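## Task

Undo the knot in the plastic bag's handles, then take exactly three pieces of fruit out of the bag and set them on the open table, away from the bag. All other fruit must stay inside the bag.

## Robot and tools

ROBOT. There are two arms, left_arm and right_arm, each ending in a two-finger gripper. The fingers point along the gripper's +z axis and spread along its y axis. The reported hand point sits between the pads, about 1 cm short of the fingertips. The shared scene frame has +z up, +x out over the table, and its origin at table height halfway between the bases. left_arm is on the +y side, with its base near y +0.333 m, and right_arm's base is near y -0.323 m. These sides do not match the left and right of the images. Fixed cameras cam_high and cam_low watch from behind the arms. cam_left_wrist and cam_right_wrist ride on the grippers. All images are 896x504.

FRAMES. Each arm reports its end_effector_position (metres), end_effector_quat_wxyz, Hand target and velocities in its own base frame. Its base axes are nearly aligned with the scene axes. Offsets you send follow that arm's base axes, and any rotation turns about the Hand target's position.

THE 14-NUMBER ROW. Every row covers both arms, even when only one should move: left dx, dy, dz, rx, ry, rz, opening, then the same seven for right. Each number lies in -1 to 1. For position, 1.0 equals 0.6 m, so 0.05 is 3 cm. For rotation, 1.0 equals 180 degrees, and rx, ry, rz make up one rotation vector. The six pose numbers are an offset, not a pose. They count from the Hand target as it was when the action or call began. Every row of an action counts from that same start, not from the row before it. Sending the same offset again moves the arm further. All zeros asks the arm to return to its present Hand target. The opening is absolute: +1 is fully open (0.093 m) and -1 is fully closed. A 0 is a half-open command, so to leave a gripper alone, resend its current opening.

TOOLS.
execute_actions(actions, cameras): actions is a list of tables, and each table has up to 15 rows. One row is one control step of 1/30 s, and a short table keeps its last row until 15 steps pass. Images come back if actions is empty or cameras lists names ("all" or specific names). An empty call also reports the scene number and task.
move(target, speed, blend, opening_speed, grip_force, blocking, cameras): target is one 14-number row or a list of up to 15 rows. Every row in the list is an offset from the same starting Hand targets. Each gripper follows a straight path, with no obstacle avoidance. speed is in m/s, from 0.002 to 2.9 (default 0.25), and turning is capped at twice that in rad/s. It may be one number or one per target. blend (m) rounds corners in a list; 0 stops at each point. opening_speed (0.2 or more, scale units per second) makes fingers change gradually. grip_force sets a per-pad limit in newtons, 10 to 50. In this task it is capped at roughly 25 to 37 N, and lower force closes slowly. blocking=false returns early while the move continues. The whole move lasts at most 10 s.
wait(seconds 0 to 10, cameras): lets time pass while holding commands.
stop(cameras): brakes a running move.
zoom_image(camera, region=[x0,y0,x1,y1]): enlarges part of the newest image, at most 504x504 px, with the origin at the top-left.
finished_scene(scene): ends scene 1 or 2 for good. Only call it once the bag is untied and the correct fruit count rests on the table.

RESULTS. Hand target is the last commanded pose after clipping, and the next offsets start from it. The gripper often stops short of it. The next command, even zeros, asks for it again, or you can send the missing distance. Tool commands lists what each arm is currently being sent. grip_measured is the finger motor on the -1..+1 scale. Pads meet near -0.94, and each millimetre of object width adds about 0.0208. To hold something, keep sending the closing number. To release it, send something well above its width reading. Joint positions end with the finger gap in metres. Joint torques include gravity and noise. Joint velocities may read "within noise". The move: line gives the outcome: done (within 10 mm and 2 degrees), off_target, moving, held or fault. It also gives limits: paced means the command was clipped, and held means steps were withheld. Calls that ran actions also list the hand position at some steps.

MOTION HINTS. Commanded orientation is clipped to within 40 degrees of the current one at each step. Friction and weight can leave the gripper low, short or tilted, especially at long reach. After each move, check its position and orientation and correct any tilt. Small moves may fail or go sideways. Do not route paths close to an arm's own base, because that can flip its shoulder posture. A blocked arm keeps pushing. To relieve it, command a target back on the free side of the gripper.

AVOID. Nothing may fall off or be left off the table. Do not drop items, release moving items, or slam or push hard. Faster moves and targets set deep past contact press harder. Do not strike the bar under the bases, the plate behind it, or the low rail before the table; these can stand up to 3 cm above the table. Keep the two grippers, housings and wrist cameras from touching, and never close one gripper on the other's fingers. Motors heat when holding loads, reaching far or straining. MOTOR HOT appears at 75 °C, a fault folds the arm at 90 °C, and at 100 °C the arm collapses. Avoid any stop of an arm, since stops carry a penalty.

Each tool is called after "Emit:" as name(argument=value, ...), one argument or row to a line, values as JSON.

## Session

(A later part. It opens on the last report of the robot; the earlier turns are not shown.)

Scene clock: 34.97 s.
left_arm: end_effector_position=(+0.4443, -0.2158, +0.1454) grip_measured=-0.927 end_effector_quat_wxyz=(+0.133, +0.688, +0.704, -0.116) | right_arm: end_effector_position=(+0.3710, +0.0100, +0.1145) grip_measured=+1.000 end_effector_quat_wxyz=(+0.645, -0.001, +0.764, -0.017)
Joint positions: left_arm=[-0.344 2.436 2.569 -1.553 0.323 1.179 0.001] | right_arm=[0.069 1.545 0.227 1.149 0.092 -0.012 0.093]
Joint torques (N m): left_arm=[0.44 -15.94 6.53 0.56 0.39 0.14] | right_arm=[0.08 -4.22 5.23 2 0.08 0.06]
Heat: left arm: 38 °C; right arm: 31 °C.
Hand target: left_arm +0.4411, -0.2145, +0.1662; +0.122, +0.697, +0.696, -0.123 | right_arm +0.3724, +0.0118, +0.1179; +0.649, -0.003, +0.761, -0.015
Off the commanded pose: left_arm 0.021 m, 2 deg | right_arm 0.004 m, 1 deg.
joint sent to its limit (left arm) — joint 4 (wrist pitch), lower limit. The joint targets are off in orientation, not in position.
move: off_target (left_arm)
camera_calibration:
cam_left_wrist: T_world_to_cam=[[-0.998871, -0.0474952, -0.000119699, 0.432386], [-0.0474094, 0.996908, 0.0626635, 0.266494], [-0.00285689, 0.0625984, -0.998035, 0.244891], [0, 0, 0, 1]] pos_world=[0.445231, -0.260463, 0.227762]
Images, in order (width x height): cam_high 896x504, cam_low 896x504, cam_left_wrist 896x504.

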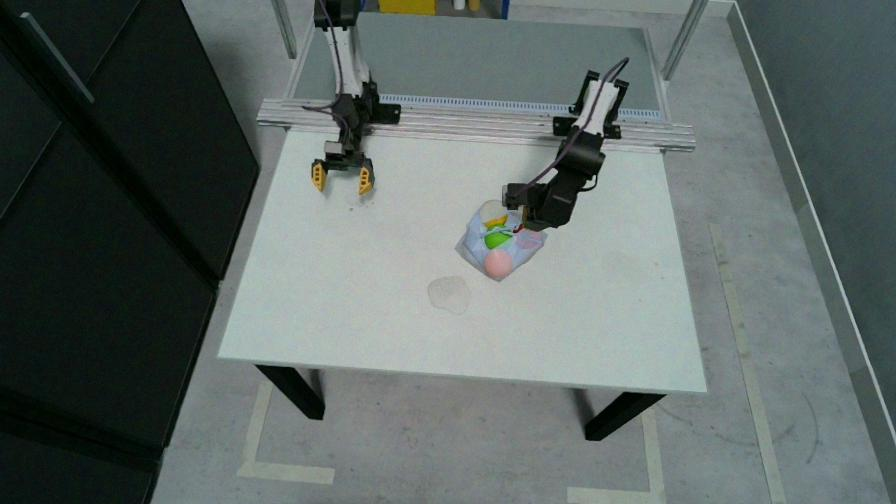

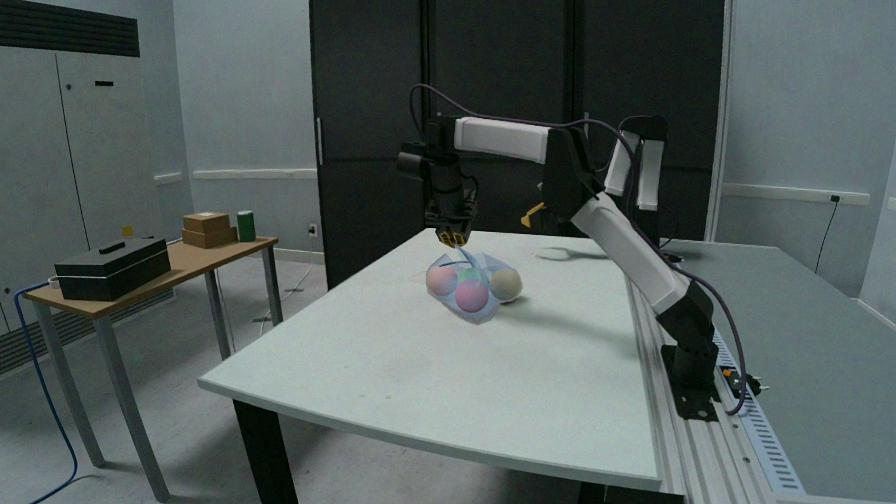

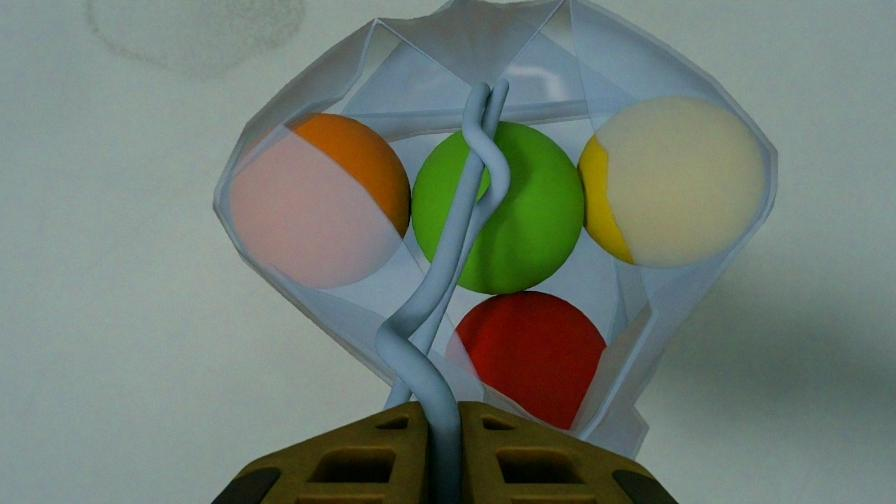

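Emit:
move(
  target=[
    [0,0.07,0.09,0,0,0,-1,0,0,0,0,0,0,1],
  ],
  speed=0.06,
  cameras=["cam_left_wrist","cam_low"],
)

Emit:
zoom_image(
  camera="cam_low",
  region=[400, 210, 560, 330],
)

Scene clock: 37.07 s.
left_arm: end_effector_position=(+0.4500, -0.1735, +0.2057) grip_measured=-0.927 end_effector_quat_wxyz=(+0.194, +0.676, +0.706, -0.084) | right_arm: end_effector_position=(+0.3710, +0.0100, +0.1145) grip_measured=+1.000 end_effector_quat_wxyz=(+0.645, -0.001, +0.764, -0.017)
Joint positions: left_arm=[-0.253 2.295 2.546 -1.553 0.335 1.229 0.001] | right_arm=[0.069 1.545 0.227 1.149 0.092 -0.012 0.093]
Joint torques (N m): left_arm=[0.36 -15.12 4.45 0.79 0.49 0.12] | right_arm=[-0.06 -4.18 5.19 2.03 0.07 0.04]
Heat: left arm: 39 °C; right arm: 31 °C.
Hand target: left_arm +0.4411, -0.1724, +0.2202; +0.122, +0.697, +0.696, -0.122 | right_arm +0.3724, +0.0118, +0.1179; +0.649, -0.003, +0.761, -0.015
Off the commanded pose: left_arm 0.017 m, 10 deg | right_arm 0.004 m, 1 deg.
joint sent to its limit (left arm) — joint 4 (wrist pitch), lower limit. The joint targets are off in orientation, not in position.
move: off_target (left_arm)
camera_calibration:
cam_left_wrist: T_world_to_cam=[[-0.98801, -0.0909779, -0.124735, 0.453353], [-0.0932213, 0.99557, 0.0122561, 0.251593], [0.123068, 0.0237371, -0.992114, 0.2378], [0, 0, 0, 1]] pos_world=[0.442106, -0.214878, 0.28939]
Images, in order (width x height): cam_low 896x504, cam_left_wrist 896x504.

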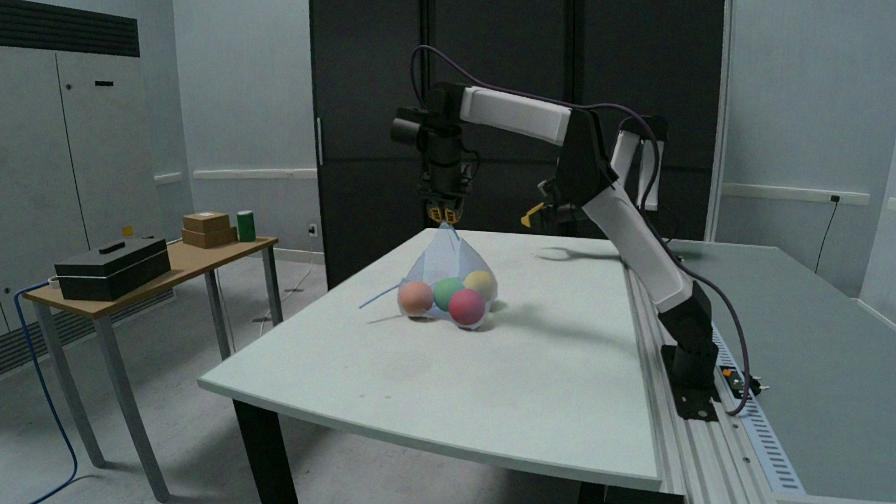

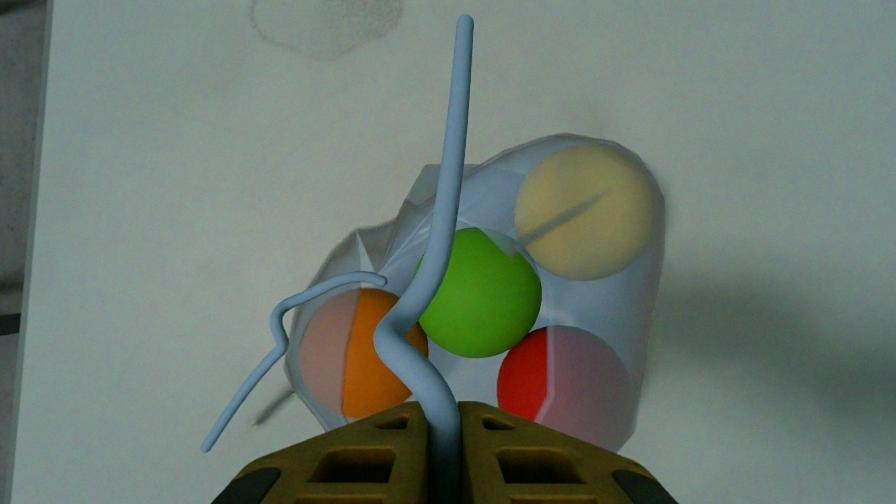

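Scaled by 3.150 from the camera's 896x504 image, which has a finer 1280x720 frame.

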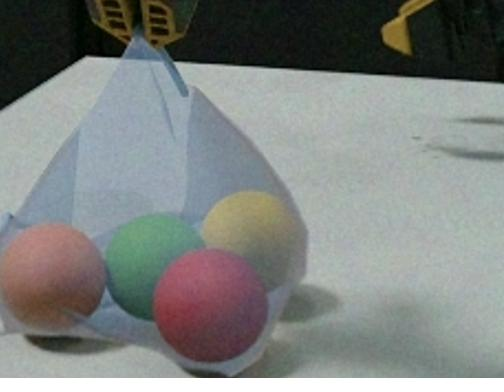

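Emit:
move(
  target=[
    [0,-0.01,-0.14,0,0,0,-1,0,0,0,0,0,0,1],
    [0,0.06,-0.18,0,0,0,-1,0,0,0,0,0,0,1],
    [0,0.06,-0.18,0,0,0,-0.5,0,0,0,0,0,0,1],
  ],
  speed=0.1,
  cameras=["cam_left_wrist","cam_low","cam_high"],
)

Emit:
zoom_image(
  camera="cam_low",
  region=[380, 210, 540, 330],
)

Scene clock: 40.77 s.
left_arm: end_effector_position=(+0.4413, -0.1330, +0.0996) grip_measured=-0.502 end_effector_quat_wxyz=(+0.105, +0.689, +0.705, -0.130) | right_arm: end_effector_position=(+0.3710, +0.0100, +0.1145) grip_measured=+1.000 end_effector_quat_wxyz=(+0.645, -0.001, +0.764, -0.017)
Joint positions: left_arm=[-0.172 2.324 2.189 -1.41 0.335 1.372 0.021] | right_arm=[0.069 1.545 0.227 1.149 0.092 -0.012 0.093]
Joint torques (N m): left_arm=[-0.21 -15.43 4.66 0.59 0.42 0.13] | right_arm=[0.02 -4.25 5.19 2.02 0.07 0.04]
Heat: left arm: 40 °C; right arm: 31 °C.
Hand target: left_arm +0.4411, -0.1365, +0.1123; +0.122, +0.697, +0.696, -0.122 | right_arm +0.3724, +0.0118, +0.1179; +0.649, -0.003, +0.761, -0.015
Off the commanded pose: left_arm 0.013 m, 3 deg | right_arm 0.004 m, 1 deg.
move: off_target (left_arm); target 3's new opening was sent with left_arm's hand 0.013 m and 3 deg from that target
camera_calibration:
cam_left_wrist: T_world_to_cam=[[-0.997687, -0.0362423, 0.0575021, 0.428669], [-0.0313361, 0.995969, 0.0840417, 0.177327], [-0.0603162, 0.0820454, -0.994802, 0.221556], [0, 0, 0, 1]] pos_world=[0.446598, -0.179254, 0.180852]
Images, in order (width x height): cam_high 896x504, cam_low 896x504, cam_left_wrist 896x504.

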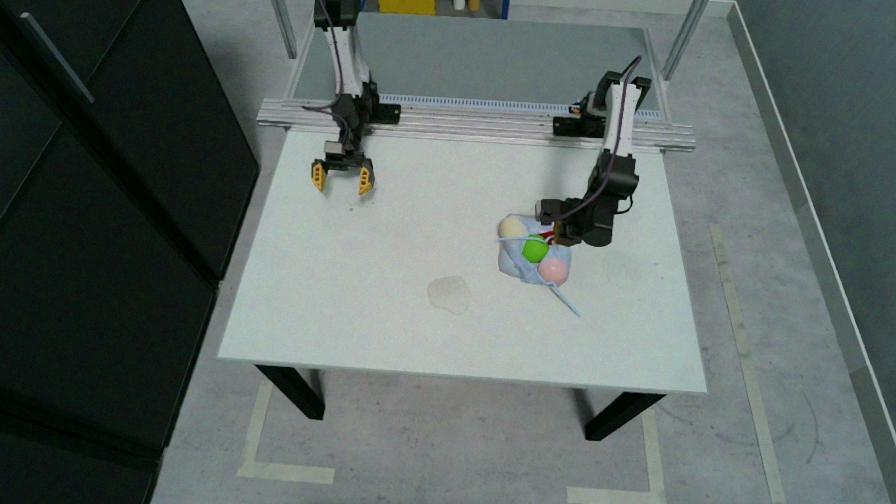

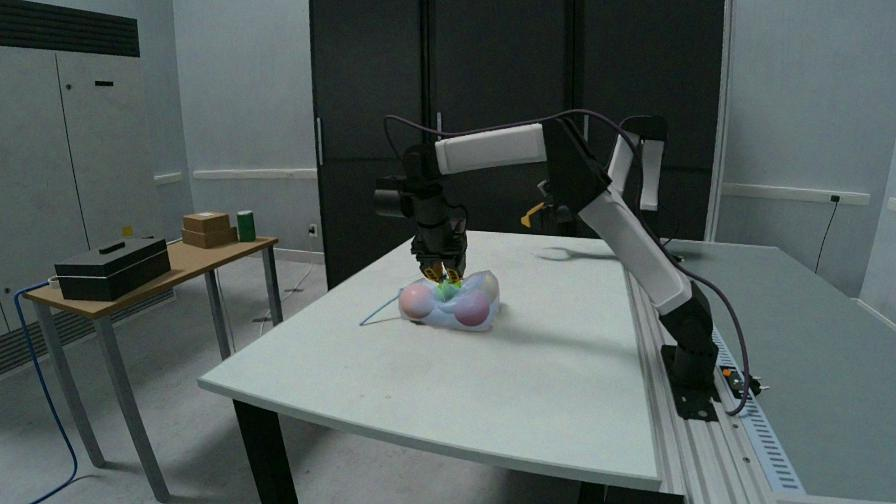

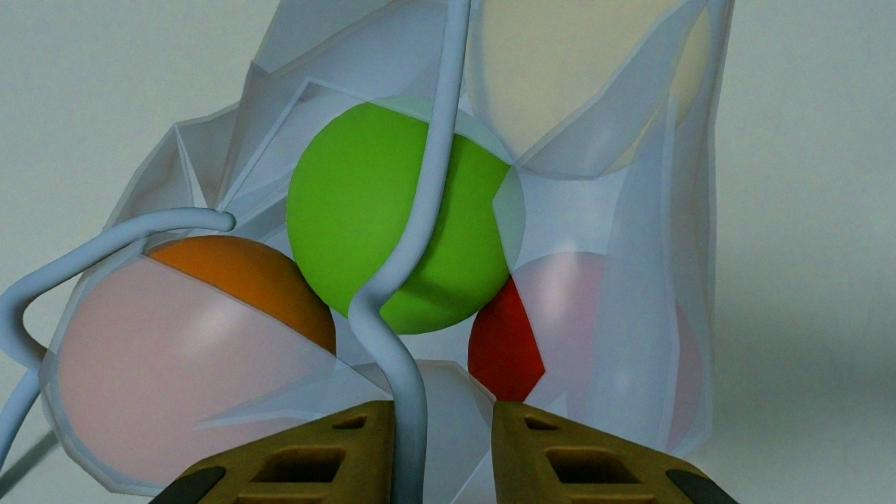

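Scaled by 3.150 from the camera's 896x504 image, which has a finer 1280x720 frame.

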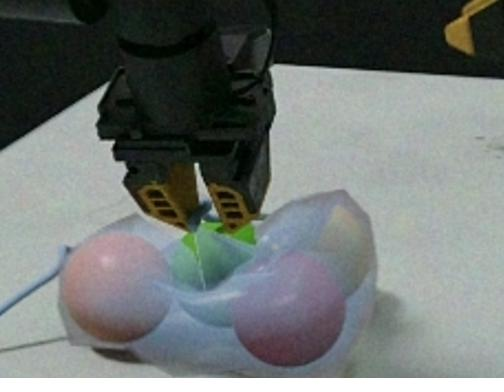

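Emit:
move(
  target=[
    [0,0,0,0,0,0,-1,0,0,0,0,0,0,1],
    [0,0.11,0.02,0,0,0,-1,0,0,0,0,0,0,1],
    [0,0.2,-0.05,0,0,0,-1,0,0,0,0,0,0,1],
  ],
  speed=0.1,
  cameras=["cam_left_wrist","cam_low","cam_high"],
)

Emit:
zoom_image(
  camera="cam_low",
  region=[360, 210, 520, 330],
)

Emit:
zoom_image(
  camera="cam_high",
  region=[460, 190, 620, 310],
)

Scene clock: 44.80 s.
left_arm: end_effector_position=(+0.4397, -0.0151, +0.0763) grip_measured=-0.928 end_effector_quat_wxyz=(+0.111, +0.691, +0.702, -0.130) | right_arm: end_effector_position=(+0.3710, +0.0100, +0.1145) grip_measured=+1.000 end_effector_quat_wxyz=(+0.645, -0.001, +0.764, -0.017)
Joint positions: left_arm=[0.093 2.31 2.071 -1.391 0.338 1.658 0.001] | right_arm=[0.069 1.545 0.227 1.149 0.092 -0.012 0.093]
Joint torques (N m): left_arm=[0.14 -14.09 4.52 0.41 0.42 0.11] | right_arm=[0.02 -4.26 5.22 2.02 0.08 0.06]
Heat: left arm: 42 °C; right arm: 32 °C.
Hand target: left_arm +0.4411, -0.0166, +0.0823; +0.122, +0.697, +0.696, -0.122 | right_arm +0.3724, +0.0118, +0.1179; +0.649, -0.003, +0.761, -0.015
Off the commanded pose: left_arm 0.006 m, 2 deg | right_arm 0.004 m, 1 deg.
move: done
camera_calibration:
cam_left_wrist: T_world_to_cam=[[-0.99832, -0.0315517, 0.0485973, 0.433658], [-0.0278045, 0.996725, 0.0759413, 0.0609025], [-0.0508342, 0.0744625, -0.995927, 0.184505], [0, 0, 0, 1]] pos_world=[0.444002, -0.0607591, 0.158054]
Images, in order (width x height): cam_high 896x504, cam_low 896x504, cam_left_wrist 896x504.

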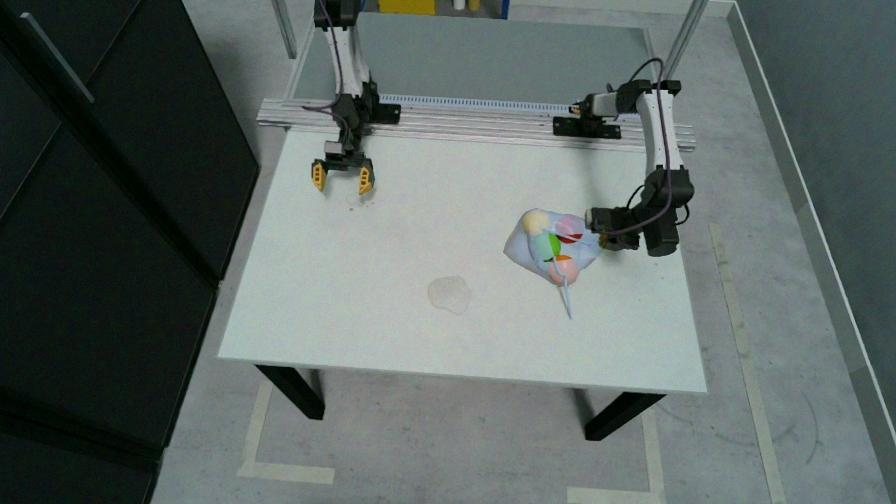

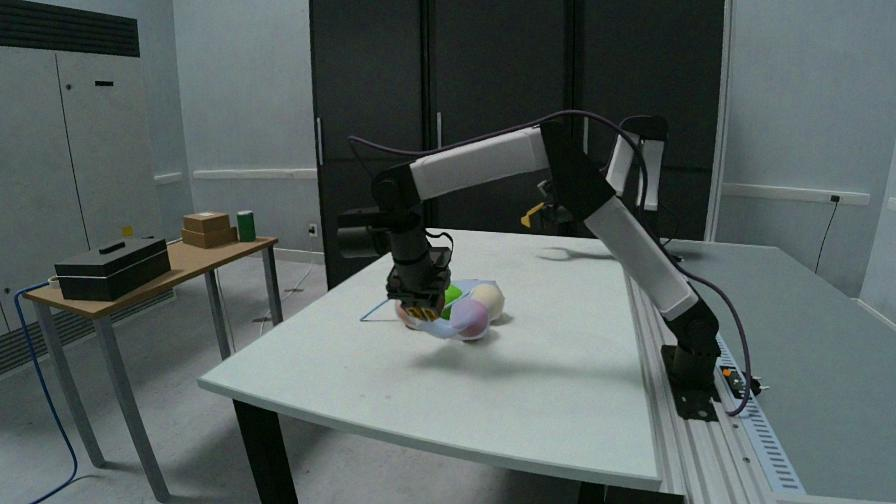

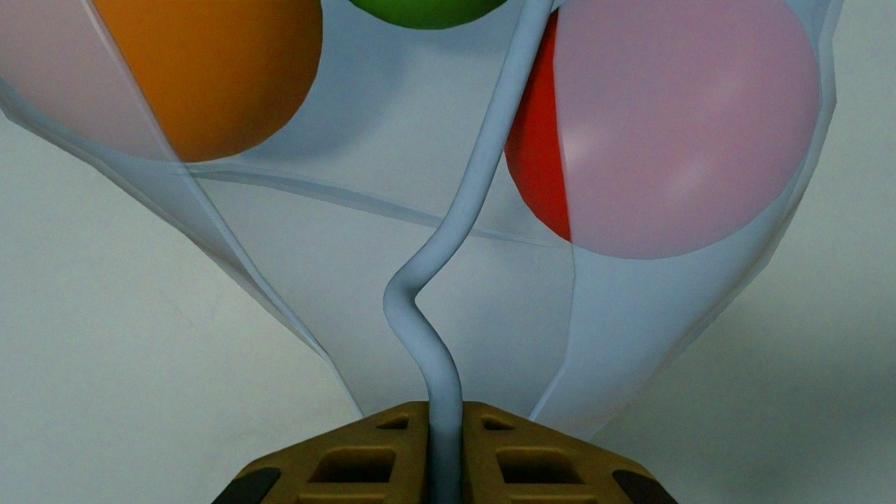

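Scaled by 3.150 from the camera's 896x504 image, which has a finer 1280x720 frame.

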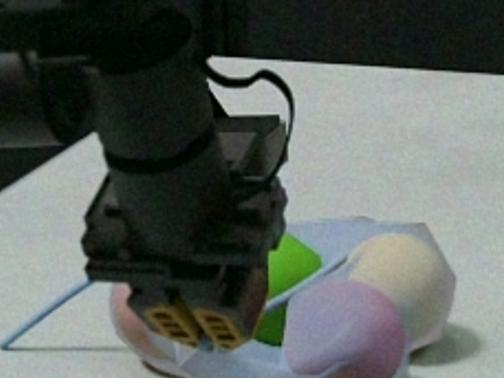

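Scaled by 3.150 from the camera's 896x504 image, which has a finer 1280x720 frame.

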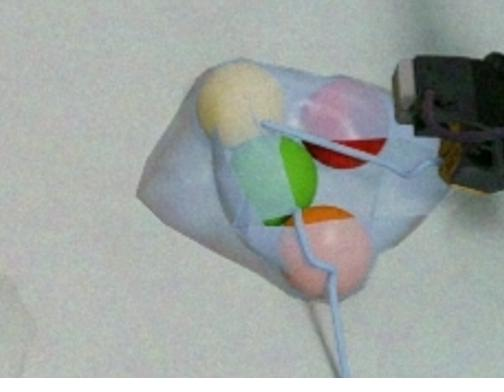

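Emit:
move(
  target=[
    [0,0.03,-0.07,0,0,0,-1,0,0,0,0,0,0,1],
    [0,0.03,-0.07,0,0,0,-0.3,0,0,0,0,0,0,1],
    [0,0.03,0.2,0,0,0,-0.3,0,0,0,0,0,0,1],
    [-0.05,-0.2,0.27,0,0,0,1,0,0,0,0,0,0,1],
  ],
  speed=0.15,
  cameras=["cam_left_wrist","cam_low","cam_high"],
)

Emit:
zoom_image(
  camera="cam_low",
  region=[360, 210, 520, 330],
)

Scene clock: 51.60 s.
left_arm: end_effector_position=(+0.4176, -0.1342, +0.2234) grip_measured=+1.000 end_effector_quat_wxyz=(+0.187, +0.682, +0.702, -0.083) | right_arm: end_effector_position=(+0.3710, +0.0100, +0.1145) grip_measured=+1.000 end_effector_quat_wxyz=(+0.645, -0.001, +0.764, -0.017)
Joint positions: left_arm=[-0.18 2.106 2.313 -1.548 0.346 1.32 0.093] | right_arm=[0.069 1.545 0.227 1.149 0.092 -0.012 0.093]
Joint torques (N m): left_arm=[-0.2 -13.44 7.73 0.66 0.42 -0.11] | right_arm=[0.03 -4.26 5.2 2.01 0.08 0.04]
Heat: left arm: 43 °C; right arm: 32 °C.
Hand target: left_arm +0.4112, -0.1366, +0.2442; +0.122, +0.697, +0.696, -0.122 | right_arm +0.3724, +0.0118, +0.1179; +0.649, -0.003, +0.761, -0.015
Off the commanded pose: left_arm 0.022 m, 9 deg | right_arm 0.004 m, 1 deg.
joint sent to its limit (left arm) — joint 4 (wrist pitch), lower limit. The joint targets are off in orientation, not in position.
move: off_target (left_arm); target 4's new opening was sent with left_arm's hand 0.022 m and 9 deg from that target
camera_calibration:
cam_left_wrist: T_world_to_cam=[[-0.989887, -0.076895, -0.119214, 0.428556], [-0.0803515, 0.996467, 0.0244569, 0.201171], [0.116912, 0.0337885, -0.992567, 0.262468], [0, 0, 0, 1]] pos_world=[0.4097, -0.176375, 0.306687]
Images, in order (width x height): cam_high 896x504, cam_low 896x504, cam_left_wrist 896x504.

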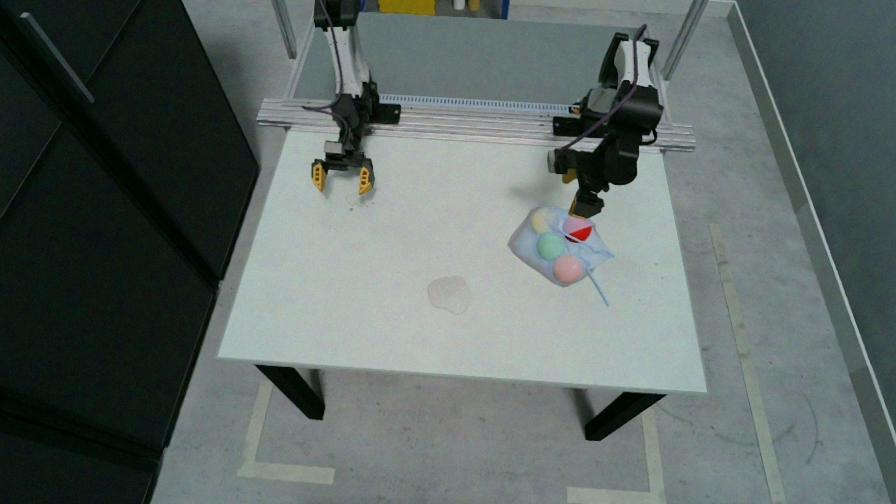

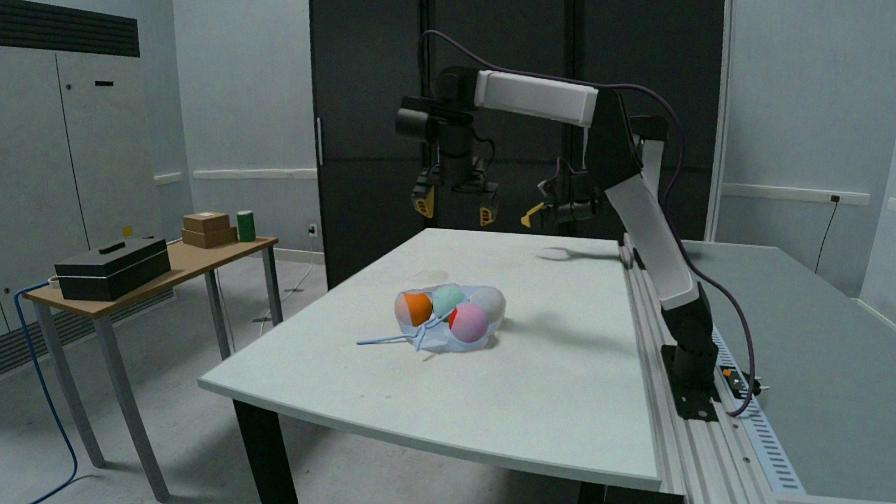

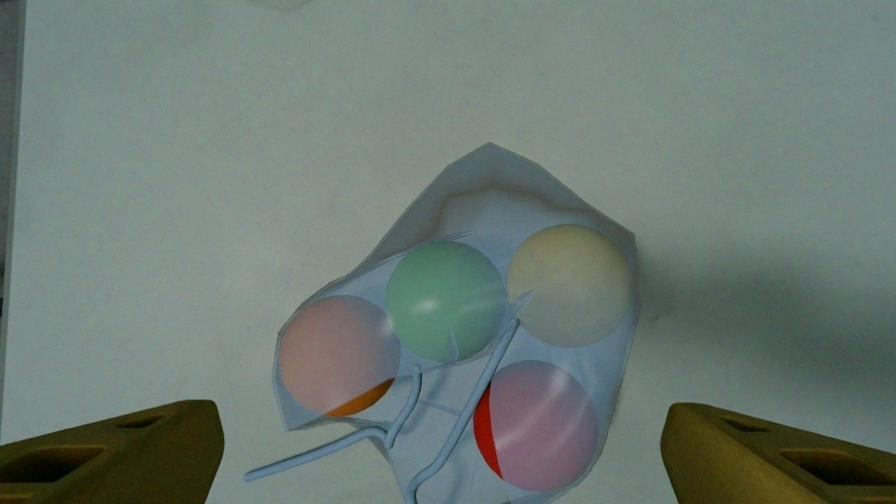

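Scaled by 3.150 from the camera's 896x504 image, which has a finer 1280x720 frame.

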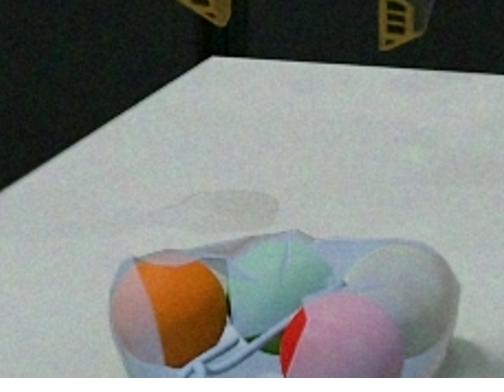

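Emit:
move(
  target=[0.02,0.095,-0.21,0,0,0,-0.3,0,0,0,0,0,0,1],
  speed=0.15,
  cameras=["cam_left_wrist"],
)

Scene clock: 55.17 s.
left_arm: end_effector_position=(+0.4214, -0.0795, +0.1260) grip_measured=-0.298 end_effector_quat_wxyz=(+0.125, +0.693, +0.700, -0.121) | right_arm: end_effector_position=(+0.3710, +0.0100, +0.1145) grip_measured=+1.000 end_effector_quat_wxyz=(+0.645, -0.001, +0.764, -0.017)
Joint positions: left_arm=[-0.052 2.166 2.029 -1.408 0.348 1.504 0.031] | right_arm=[0.069 1.545 0.227 1.149 0.092 -0.012 0.093]
Joint torques (N m): left_arm=[0.23 -10.35 5.16 0.56 0.34 0.14] | right_arm=[0.06 -4.26 5.23 2.03 0.06 0.07]
Heat: left arm: 43 °C; right arm: 32 °C.
Hand target: left_arm +0.4231, -0.0795, +0.1183; +0.122, +0.697, +0.696, -0.122 | right_arm +0.3724, +0.0118, +0.1179; +0.649, -0.003, +0.761, -0.015
Off the commanded pose: left_arm 0.008 m, 1 deg | right_arm 0.004 m, 1 deg.
move: done
camera_calibration:
cam_left_wrist: T_world_to_cam=[[-0.999396, -0.0312752, 0.0151362, 0.415619], [-0.030173, 0.997211, 0.0682614, 0.122767], [-0.0172288, 0.0677635, -0.997553, 0.223377], [0, 0, 0, 1]] pos_world=[0.42292, -0.124563, 0.208159]
Images, in order (width x height): cam_left_wrist 896x504.

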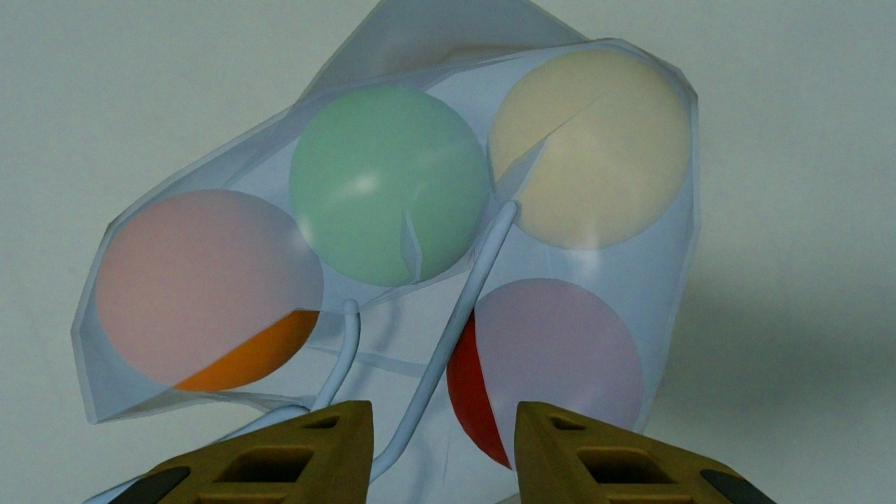

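Emit:
move(
  target=[
    [-0.008,-0.021,-0.06,0,0,0,-0.5,0,0,0,0,0,0,1],
    [-0.008,-0.021,-0.1,0,0,0,-0.5,0,0,0,0,0,0,1],
    [-0.008,-0.021,-0.1,0,0,0,-1,0,0,0,0,0,0,1],
  ],
  speed=0.08,
  cameras=["cam_left_wrist"],
)

Scene clock: 59.17 s.
left_arm: end_effector_position=(+0.4285, -0.0956, +0.0724) grip_measured=-0.973 end_effector_quat_wxyz=(+0.153, +0.696, +0.691, -0.122) | right_arm: end_effector_position=(+0.3710, +0.0100, +0.1145) grip_measured=+1.000 end_effector_quat_wxyz=(+0.645, -0.001, +0.764, -0.017)
Joint positions: left_arm=[-0.074 2.161 1.798 -1.133 0.386 1.49 0] | right_arm=[0.069 1.545 0.227 1.149 0.092 -0.012 0.093]
Joint torques (N m): left_arm=[-0.42 -10.81 3.43 0.46 -0.07 -0.03] | right_arm=[-0.02 -4.3 5.27 2 0.05 0.04]
Heat: left arm: 43 °C; right arm: 32 °C.
Hand target: left_arm +0.4183, -0.0921, +0.0582; +0.122, +0.697, +0.696, -0.122 | right_arm +0.3724, +0.0118, +0.1179; +0.649, -0.003, +0.761, -0.015
Off the commanded pose: left_arm 0.018 m, 4 deg | right_arm 0.004 m, 1 deg.
move: off_target (left_arm); target 3's new opening was sent with left_arm's hand 0.020 m and 4 deg from that target
camera_calibration:
cam_left_wrist: T_world_to_cam=[[-0.999496, -0.0198637, -0.02476, 0.427068], [-0.0205021, 0.999457, 0.0258031, 0.141916], [0.024234, 0.0262977, -0.99936, 0.149455], [0, 0, 0, 1]] pos_world=[0.42614, -0.137286, 0.156272]
Images, in order (width x height): cam_left_wrist 896x504.

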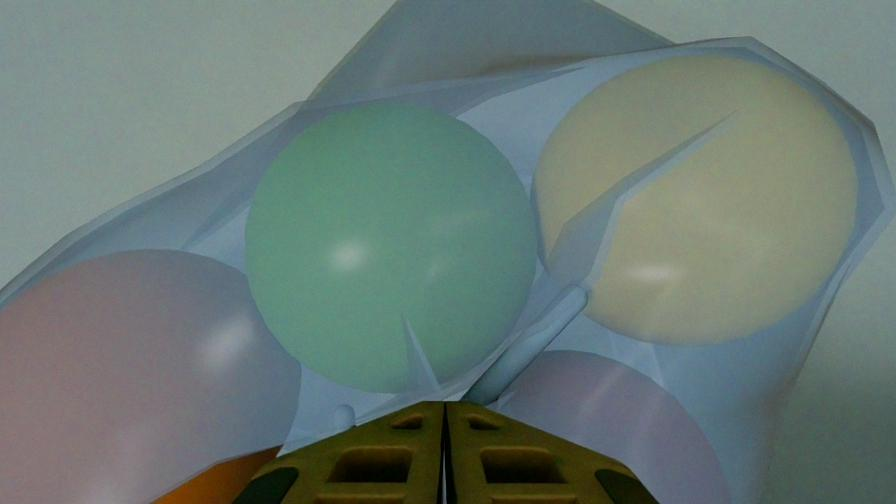

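Emit:
move(
  target=[
    [0,0,0.01,0,0,0,-0.5,0,0,0,0,0,0,1],
    [0,0,0.06,0,0,0,-0.3,0,0,0,0,0,0,1],
  ],
  speed=0.1,
  cameras=["cam_left_wrist","cam_low"],
)

Emit:
zoom_image(
  camera="cam_low",
  region=[360, 240, 520, 360],
)

Scene clock: 62.13 s.
left_arm: end_effector_position=(+0.4175, -0.0904, +0.0869) grip_measured=-0.302 end_effector_quat_wxyz=(+0.124, +0.695, +0.697, -0.129) | right_arm: end_effector_position=(+0.3710, +0.0100, +0.1145) grip_measured=+1.000 end_effector_quat_wxyz=(+0.645, -0.001, +0.764, -0.017)
Joint positions: left_arm=[-0.074 2.158 1.86 -1.251 0.358 1.49 0.031] | right_arm=[0.069 1.545 0.227 1.149 0.092 -0.012 0.093]
Joint torques (N m): left_arm=[-0.46 -11.81 7.94 0.23 0.24 -0.05] | right_arm=[0.08 -4.21 5.22 2 0.07 0.07]
Heat: left arm: 43 °C; right arm: 33 °C.
Hand target: left_arm +0.4183, -0.0921, +0.0942; +0.122, +0.697, +0.696, -0.122 | right_arm +0.3724, +0.0118, +0.1179; +0.649, -0.003, +0.761, -0.015
Off the commanded pose: left_arm 0.008 m, 1 deg | right_arm 0.004 m, 1 deg.
move: done
camera_calibration:
cam_left_wrist: T_world_to_cam=[[-0.999433, -0.0215668, 0.0258481, 0.411991], [-0.0200127, 0.998061, 0.0589449, 0.132815], [-0.0270692, 0.0583942, -0.997927, 0.188328], [0, 0, 0, 1]] pos_world=[0.419513, -0.134669, 0.169459]
Images, in order (width x height): cam_low 896x504, cam_left_wrist 896x504.

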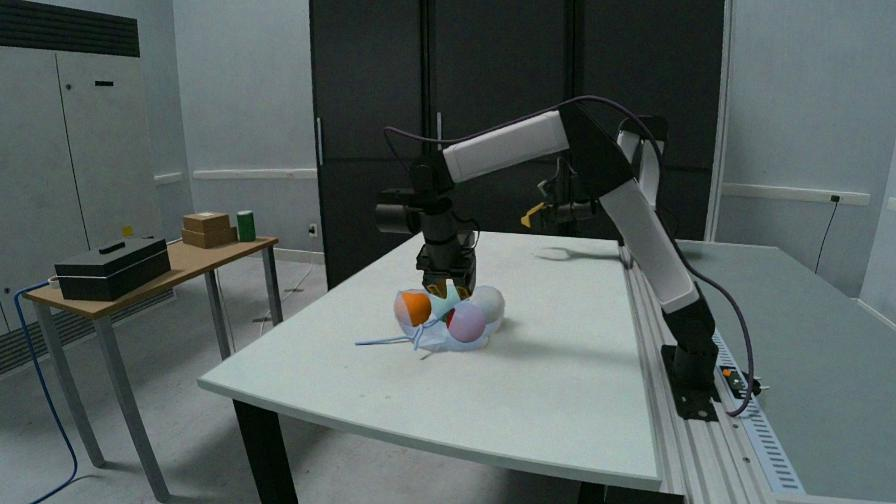

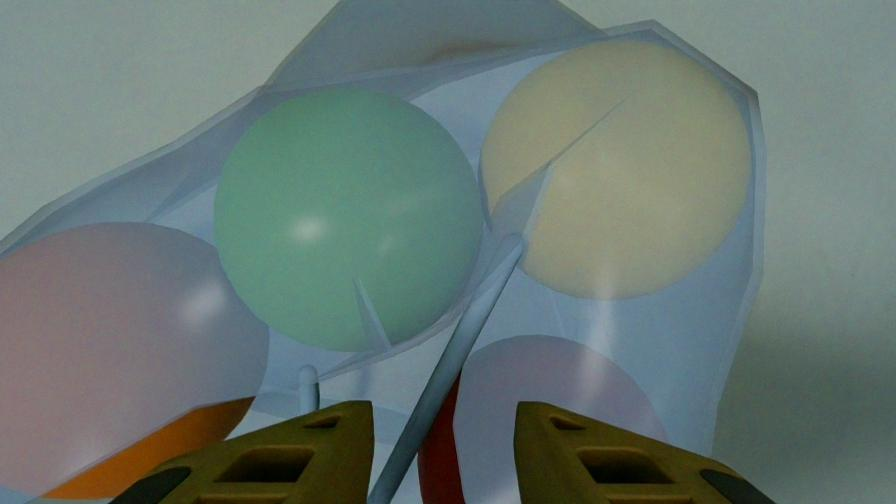

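Scaled by 3.150 from the camera's 896x504 image, which has a finer 1280x720 frame.

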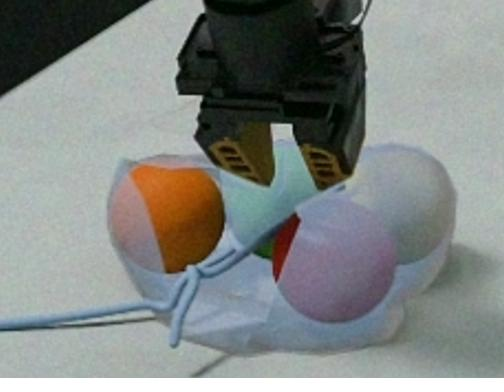

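Emit:
move(
  target=[
    [-0.012,-0.027,0.02,0,0,-0.145,-0.4,0,0,0,0,0,0,1],
    [-0.012,-0.027,-0.055,0,0,-0.145,-0.5,0,0,0,0,0,0,1],
  ],
  speed=0.08,
  cameras=["cam_left_wrist"],
)

Scene clock: 67.97 s.
left_arm: end_effector_position=(+0.4118, -0.1073, +0.0755) grip_measured=-0.498 end_effector_quat_wxyz=(+0.102, +0.831, +0.527, -0.145) | right_arm: end_effector_position=(+0.3710, +0.0100, +0.1145) grip_measured=+1.000 end_effector_quat_wxyz=(+0.645, -0.001, +0.764, -0.017)
Joint positions: left_arm=[-0.121 2.284 2.019 -1.406 0.344 1.906 0.021] | right_arm=[0.069 1.545 0.227 1.149 0.092 -0.012 0.093]
Joint torques (N m): left_arm=[-0.51 -10.41 4.1 0.37 0.18 0.13] | right_arm=[0.03 -4.16 5.33 2 0.05 0.05]
Heat: left arm: 42 °C; right arm: 33 °C.
Hand target: left_arm +0.4111, -0.1085, +0.0613; +0.092, +0.836, +0.520, -0.147 | right_arm +0.3724, +0.0118, +0.1179; +0.649, -0.003, +0.761, -0.015
Off the commanded pose: left_arm 0.014 m, 2 deg | right_arm 0.004 m, 1 deg.
move: off_target (left_arm); target 2's new opening was sent with left_arm's hand 0.015 m and 1 deg from that target
camera_calibration:
cam_left_wrist: T_world_to_cam=[[-0.914701, 0.404125, 0.00218205, 0.418783], [0.403512, 0.912989, 0.0602381, -0.0334479], [0.0223515, 0.0559804, -0.998182, 0.157247], [0, 0, 0, 1]] pos_world=[0.393043, -0.147506, 0.158062]
Images, in order (width x height): cam_left_wrist 896x504.

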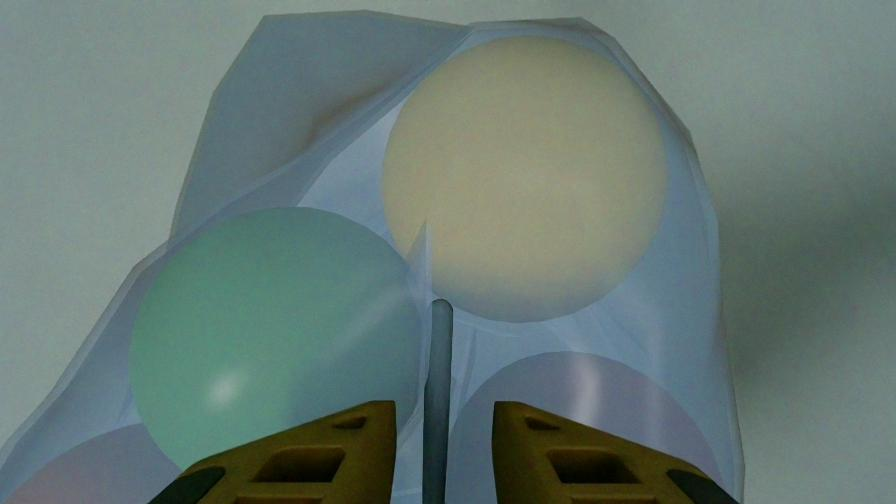

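Aligned. Lower slightly, close, lift and pull toward −y/−x.

Emit:
move(
  target=[
    [0,0,-0.02,0,0,0,-0.55,0,0,0,0,0,0,1],
    [0,0,-0.02,0,0,0,-1,0,0,0,0,0,0,1],
    [0,0,0.09,0,0,0,-1,0,0,0,0,0,0,1],
  ],
  speed=0.08,
  cameras=["cam_left_wrist","cam_low","cam_high"],
)

Emit:
zoom_image(
  camera="cam_low",
  region=[360, 240, 520, 360],
)

Emit:
zoom_image(
  camera="cam_high",
  region=[460, 190, 620, 310],
)

Scene clock: 71.53 s.
left_arm: end_effector_position=(+0.4117, -0.1085, +0.1140) grip_measured=-0.973 end_effector_quat_wxyz=(+0.104, +0.833, +0.525, -0.141) | right_arm: end_effector_position=(+0.3710, +0.0100, +0.1145) grip_measured=+1.000 end_effector_quat_wxyz=(+0.645, -0.001, +0.764, -0.017)
Joint positions: left_arm=[-0.125 2.284 2.174 -1.55 0.341 1.906 0] | right_arm=[0.069 1.545 0.227 1.149 0.092 -0.012 0.093]
Joint torques (N m): left_arm=[-0.09 -11.45 7.3 -0.01 0.22 0.05] | right_arm=[-0.06 -4.22 5.27 2 0.06 0.03]
Heat: left arm: 43 °C; right arm: 33 °C.
Hand target: left_arm +0.4111, -0.1084, +0.1153; +0.092, +0.836, +0.521, -0.147 | right_arm +0.3724, +0.0118, +0.1179; +0.649, -0.003, +0.761, -0.015
Off the commanded pose: left_arm 0.001 m, 2 deg | right_arm 0.004 m, 1 deg.
joint sent to its limit (left arm) — joint 4 (wrist pitch), lower limit. The joint targets still meet the commanded pose.
move: done; target 2's new opening was sent with left_arm's hand 0.022 m and 3 deg from that target
camera_calibration:
cam_left_wrist: T_world_to_cam=[[-0.913026, 0.407847, -0.00661392, 0.419846], [0.406592, 0.911276, 0.065268, -0.0365632], [0.0326464, 0.0569022, -0.997846, 0.191411], [0, 0, 0, 1]] pos_world=[0.391947, -0.148805, 0.196162]
Images, in order (width x height): cam_high 896x504, cam_low 896x504, cam_left_wrist 896x504.

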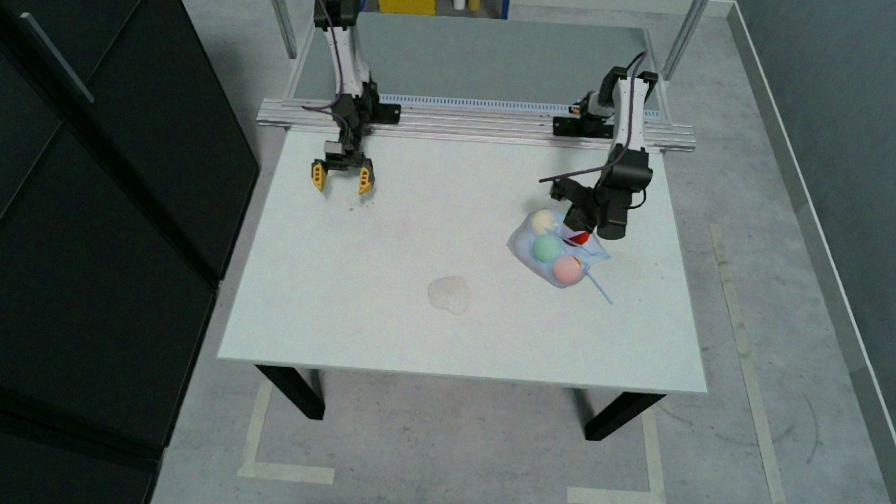

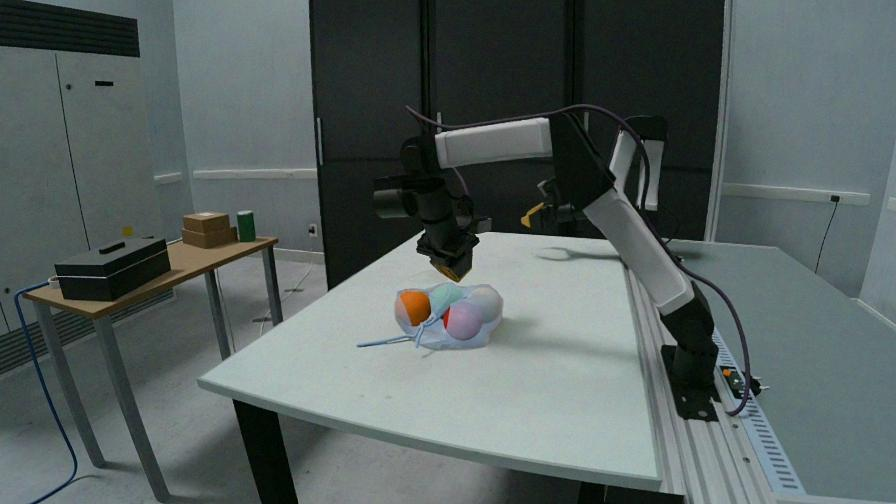

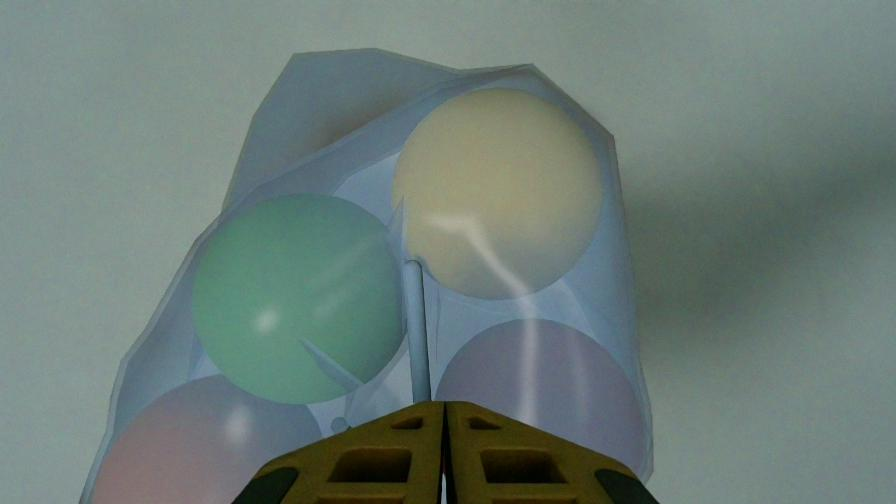

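Scaled by 3.150 from the camera's 896x504 image, which has a finer 1280x720 frame.

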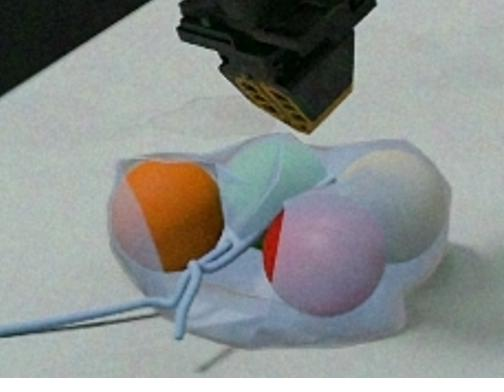

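Scaled by 3.150 from the camera's 896x504 image, which has a finer 1280x720 frame.

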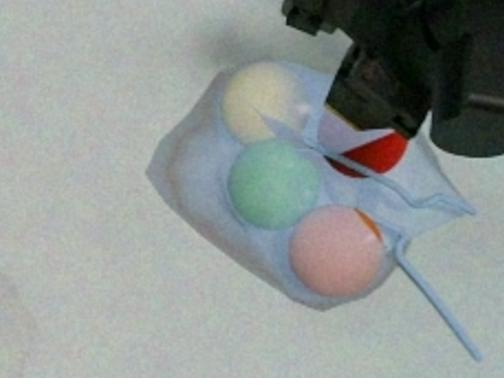

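Emit:
move(
  target=[
    [0,0.007,-0.08,0,0,0,-0.5,0,0,0,0,0,0,1],
    [0,0.007,-0.135,0,0,0,-0.5,0,0,0,0,0,0,1],
    [0,0.007,-0.135,0,0,0,-1,0,0,0,0,0,0,1],
  ],
  speed=0.08,
  cameras=["cam_left_wrist"],
)

Scene clock: 74.50 s.
left_arm: end_effector_position=(+0.4018, -0.1196, +0.0630) grip_measured=-0.973 end_effector_quat_wxyz=(+0.120, +0.825, +0.522, -0.179) | right_arm: end_effector_position=(+0.3710, +0.0100, +0.1145) grip_measured=+1.000 end_effector_quat_wxyz=(+0.645, -0.001, +0.764, -0.017)
Joint positions: left_arm=[-0.127 2.284 1.949 -1.368 0.415 1.914 0] | right_arm=[0.069 1.545 0.227 1.149 0.092 -0.012 0.093]
Joint torques (N m): left_arm=[0.85 -9.37 3.1 0.78 -0.54 0.16] | right_arm=[0.03 -4.14 5.23 2 0.07 0.04]
Heat: left arm: 43 °C; right arm: 33 °C.
Hand target: left_arm +0.4112, -0.1042, +0.0343; +0.092, +0.836, +0.521, -0.147 | right_arm +0.3724, +0.0118, +0.1179; +0.649, -0.003, +0.761, -0.015
Off the commanded pose: left_arm 0.034 m, 5 deg | right_arm 0.004 m, 1 deg.
move: off_target (left_arm); target 3's new opening was sent with left_arm's hand 0.035 m and 5 deg from that target
camera_calibration:
cam_left_wrist: T_world_to_cam=[[-0.912581, 0.408771, 0.0101214, 0.413871], [0.40858, 0.91257, -0.0166981, -0.0146142], [-0.0160622, -0.011103, -0.999809, 0.153138], [0, 0, 0, 1]] pos_world=[0.386121, -0.154141, 0.148676]
Images, in order (width x height): cam_left_wrist 896x504.

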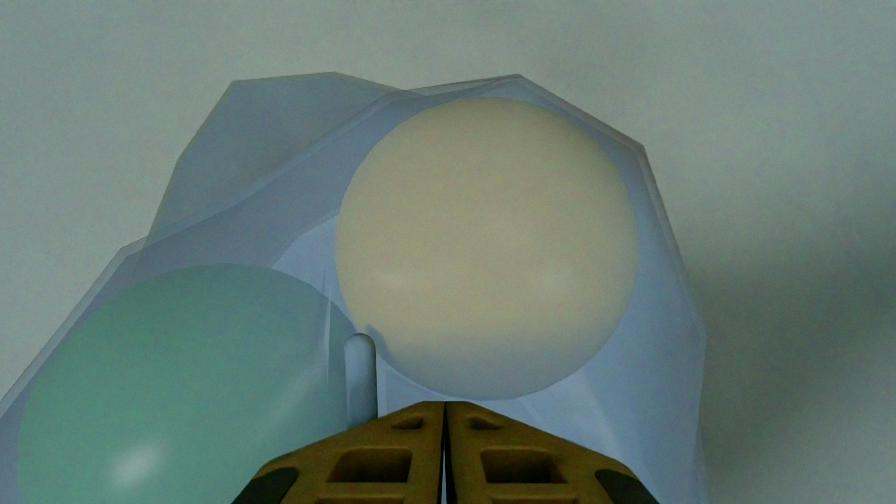

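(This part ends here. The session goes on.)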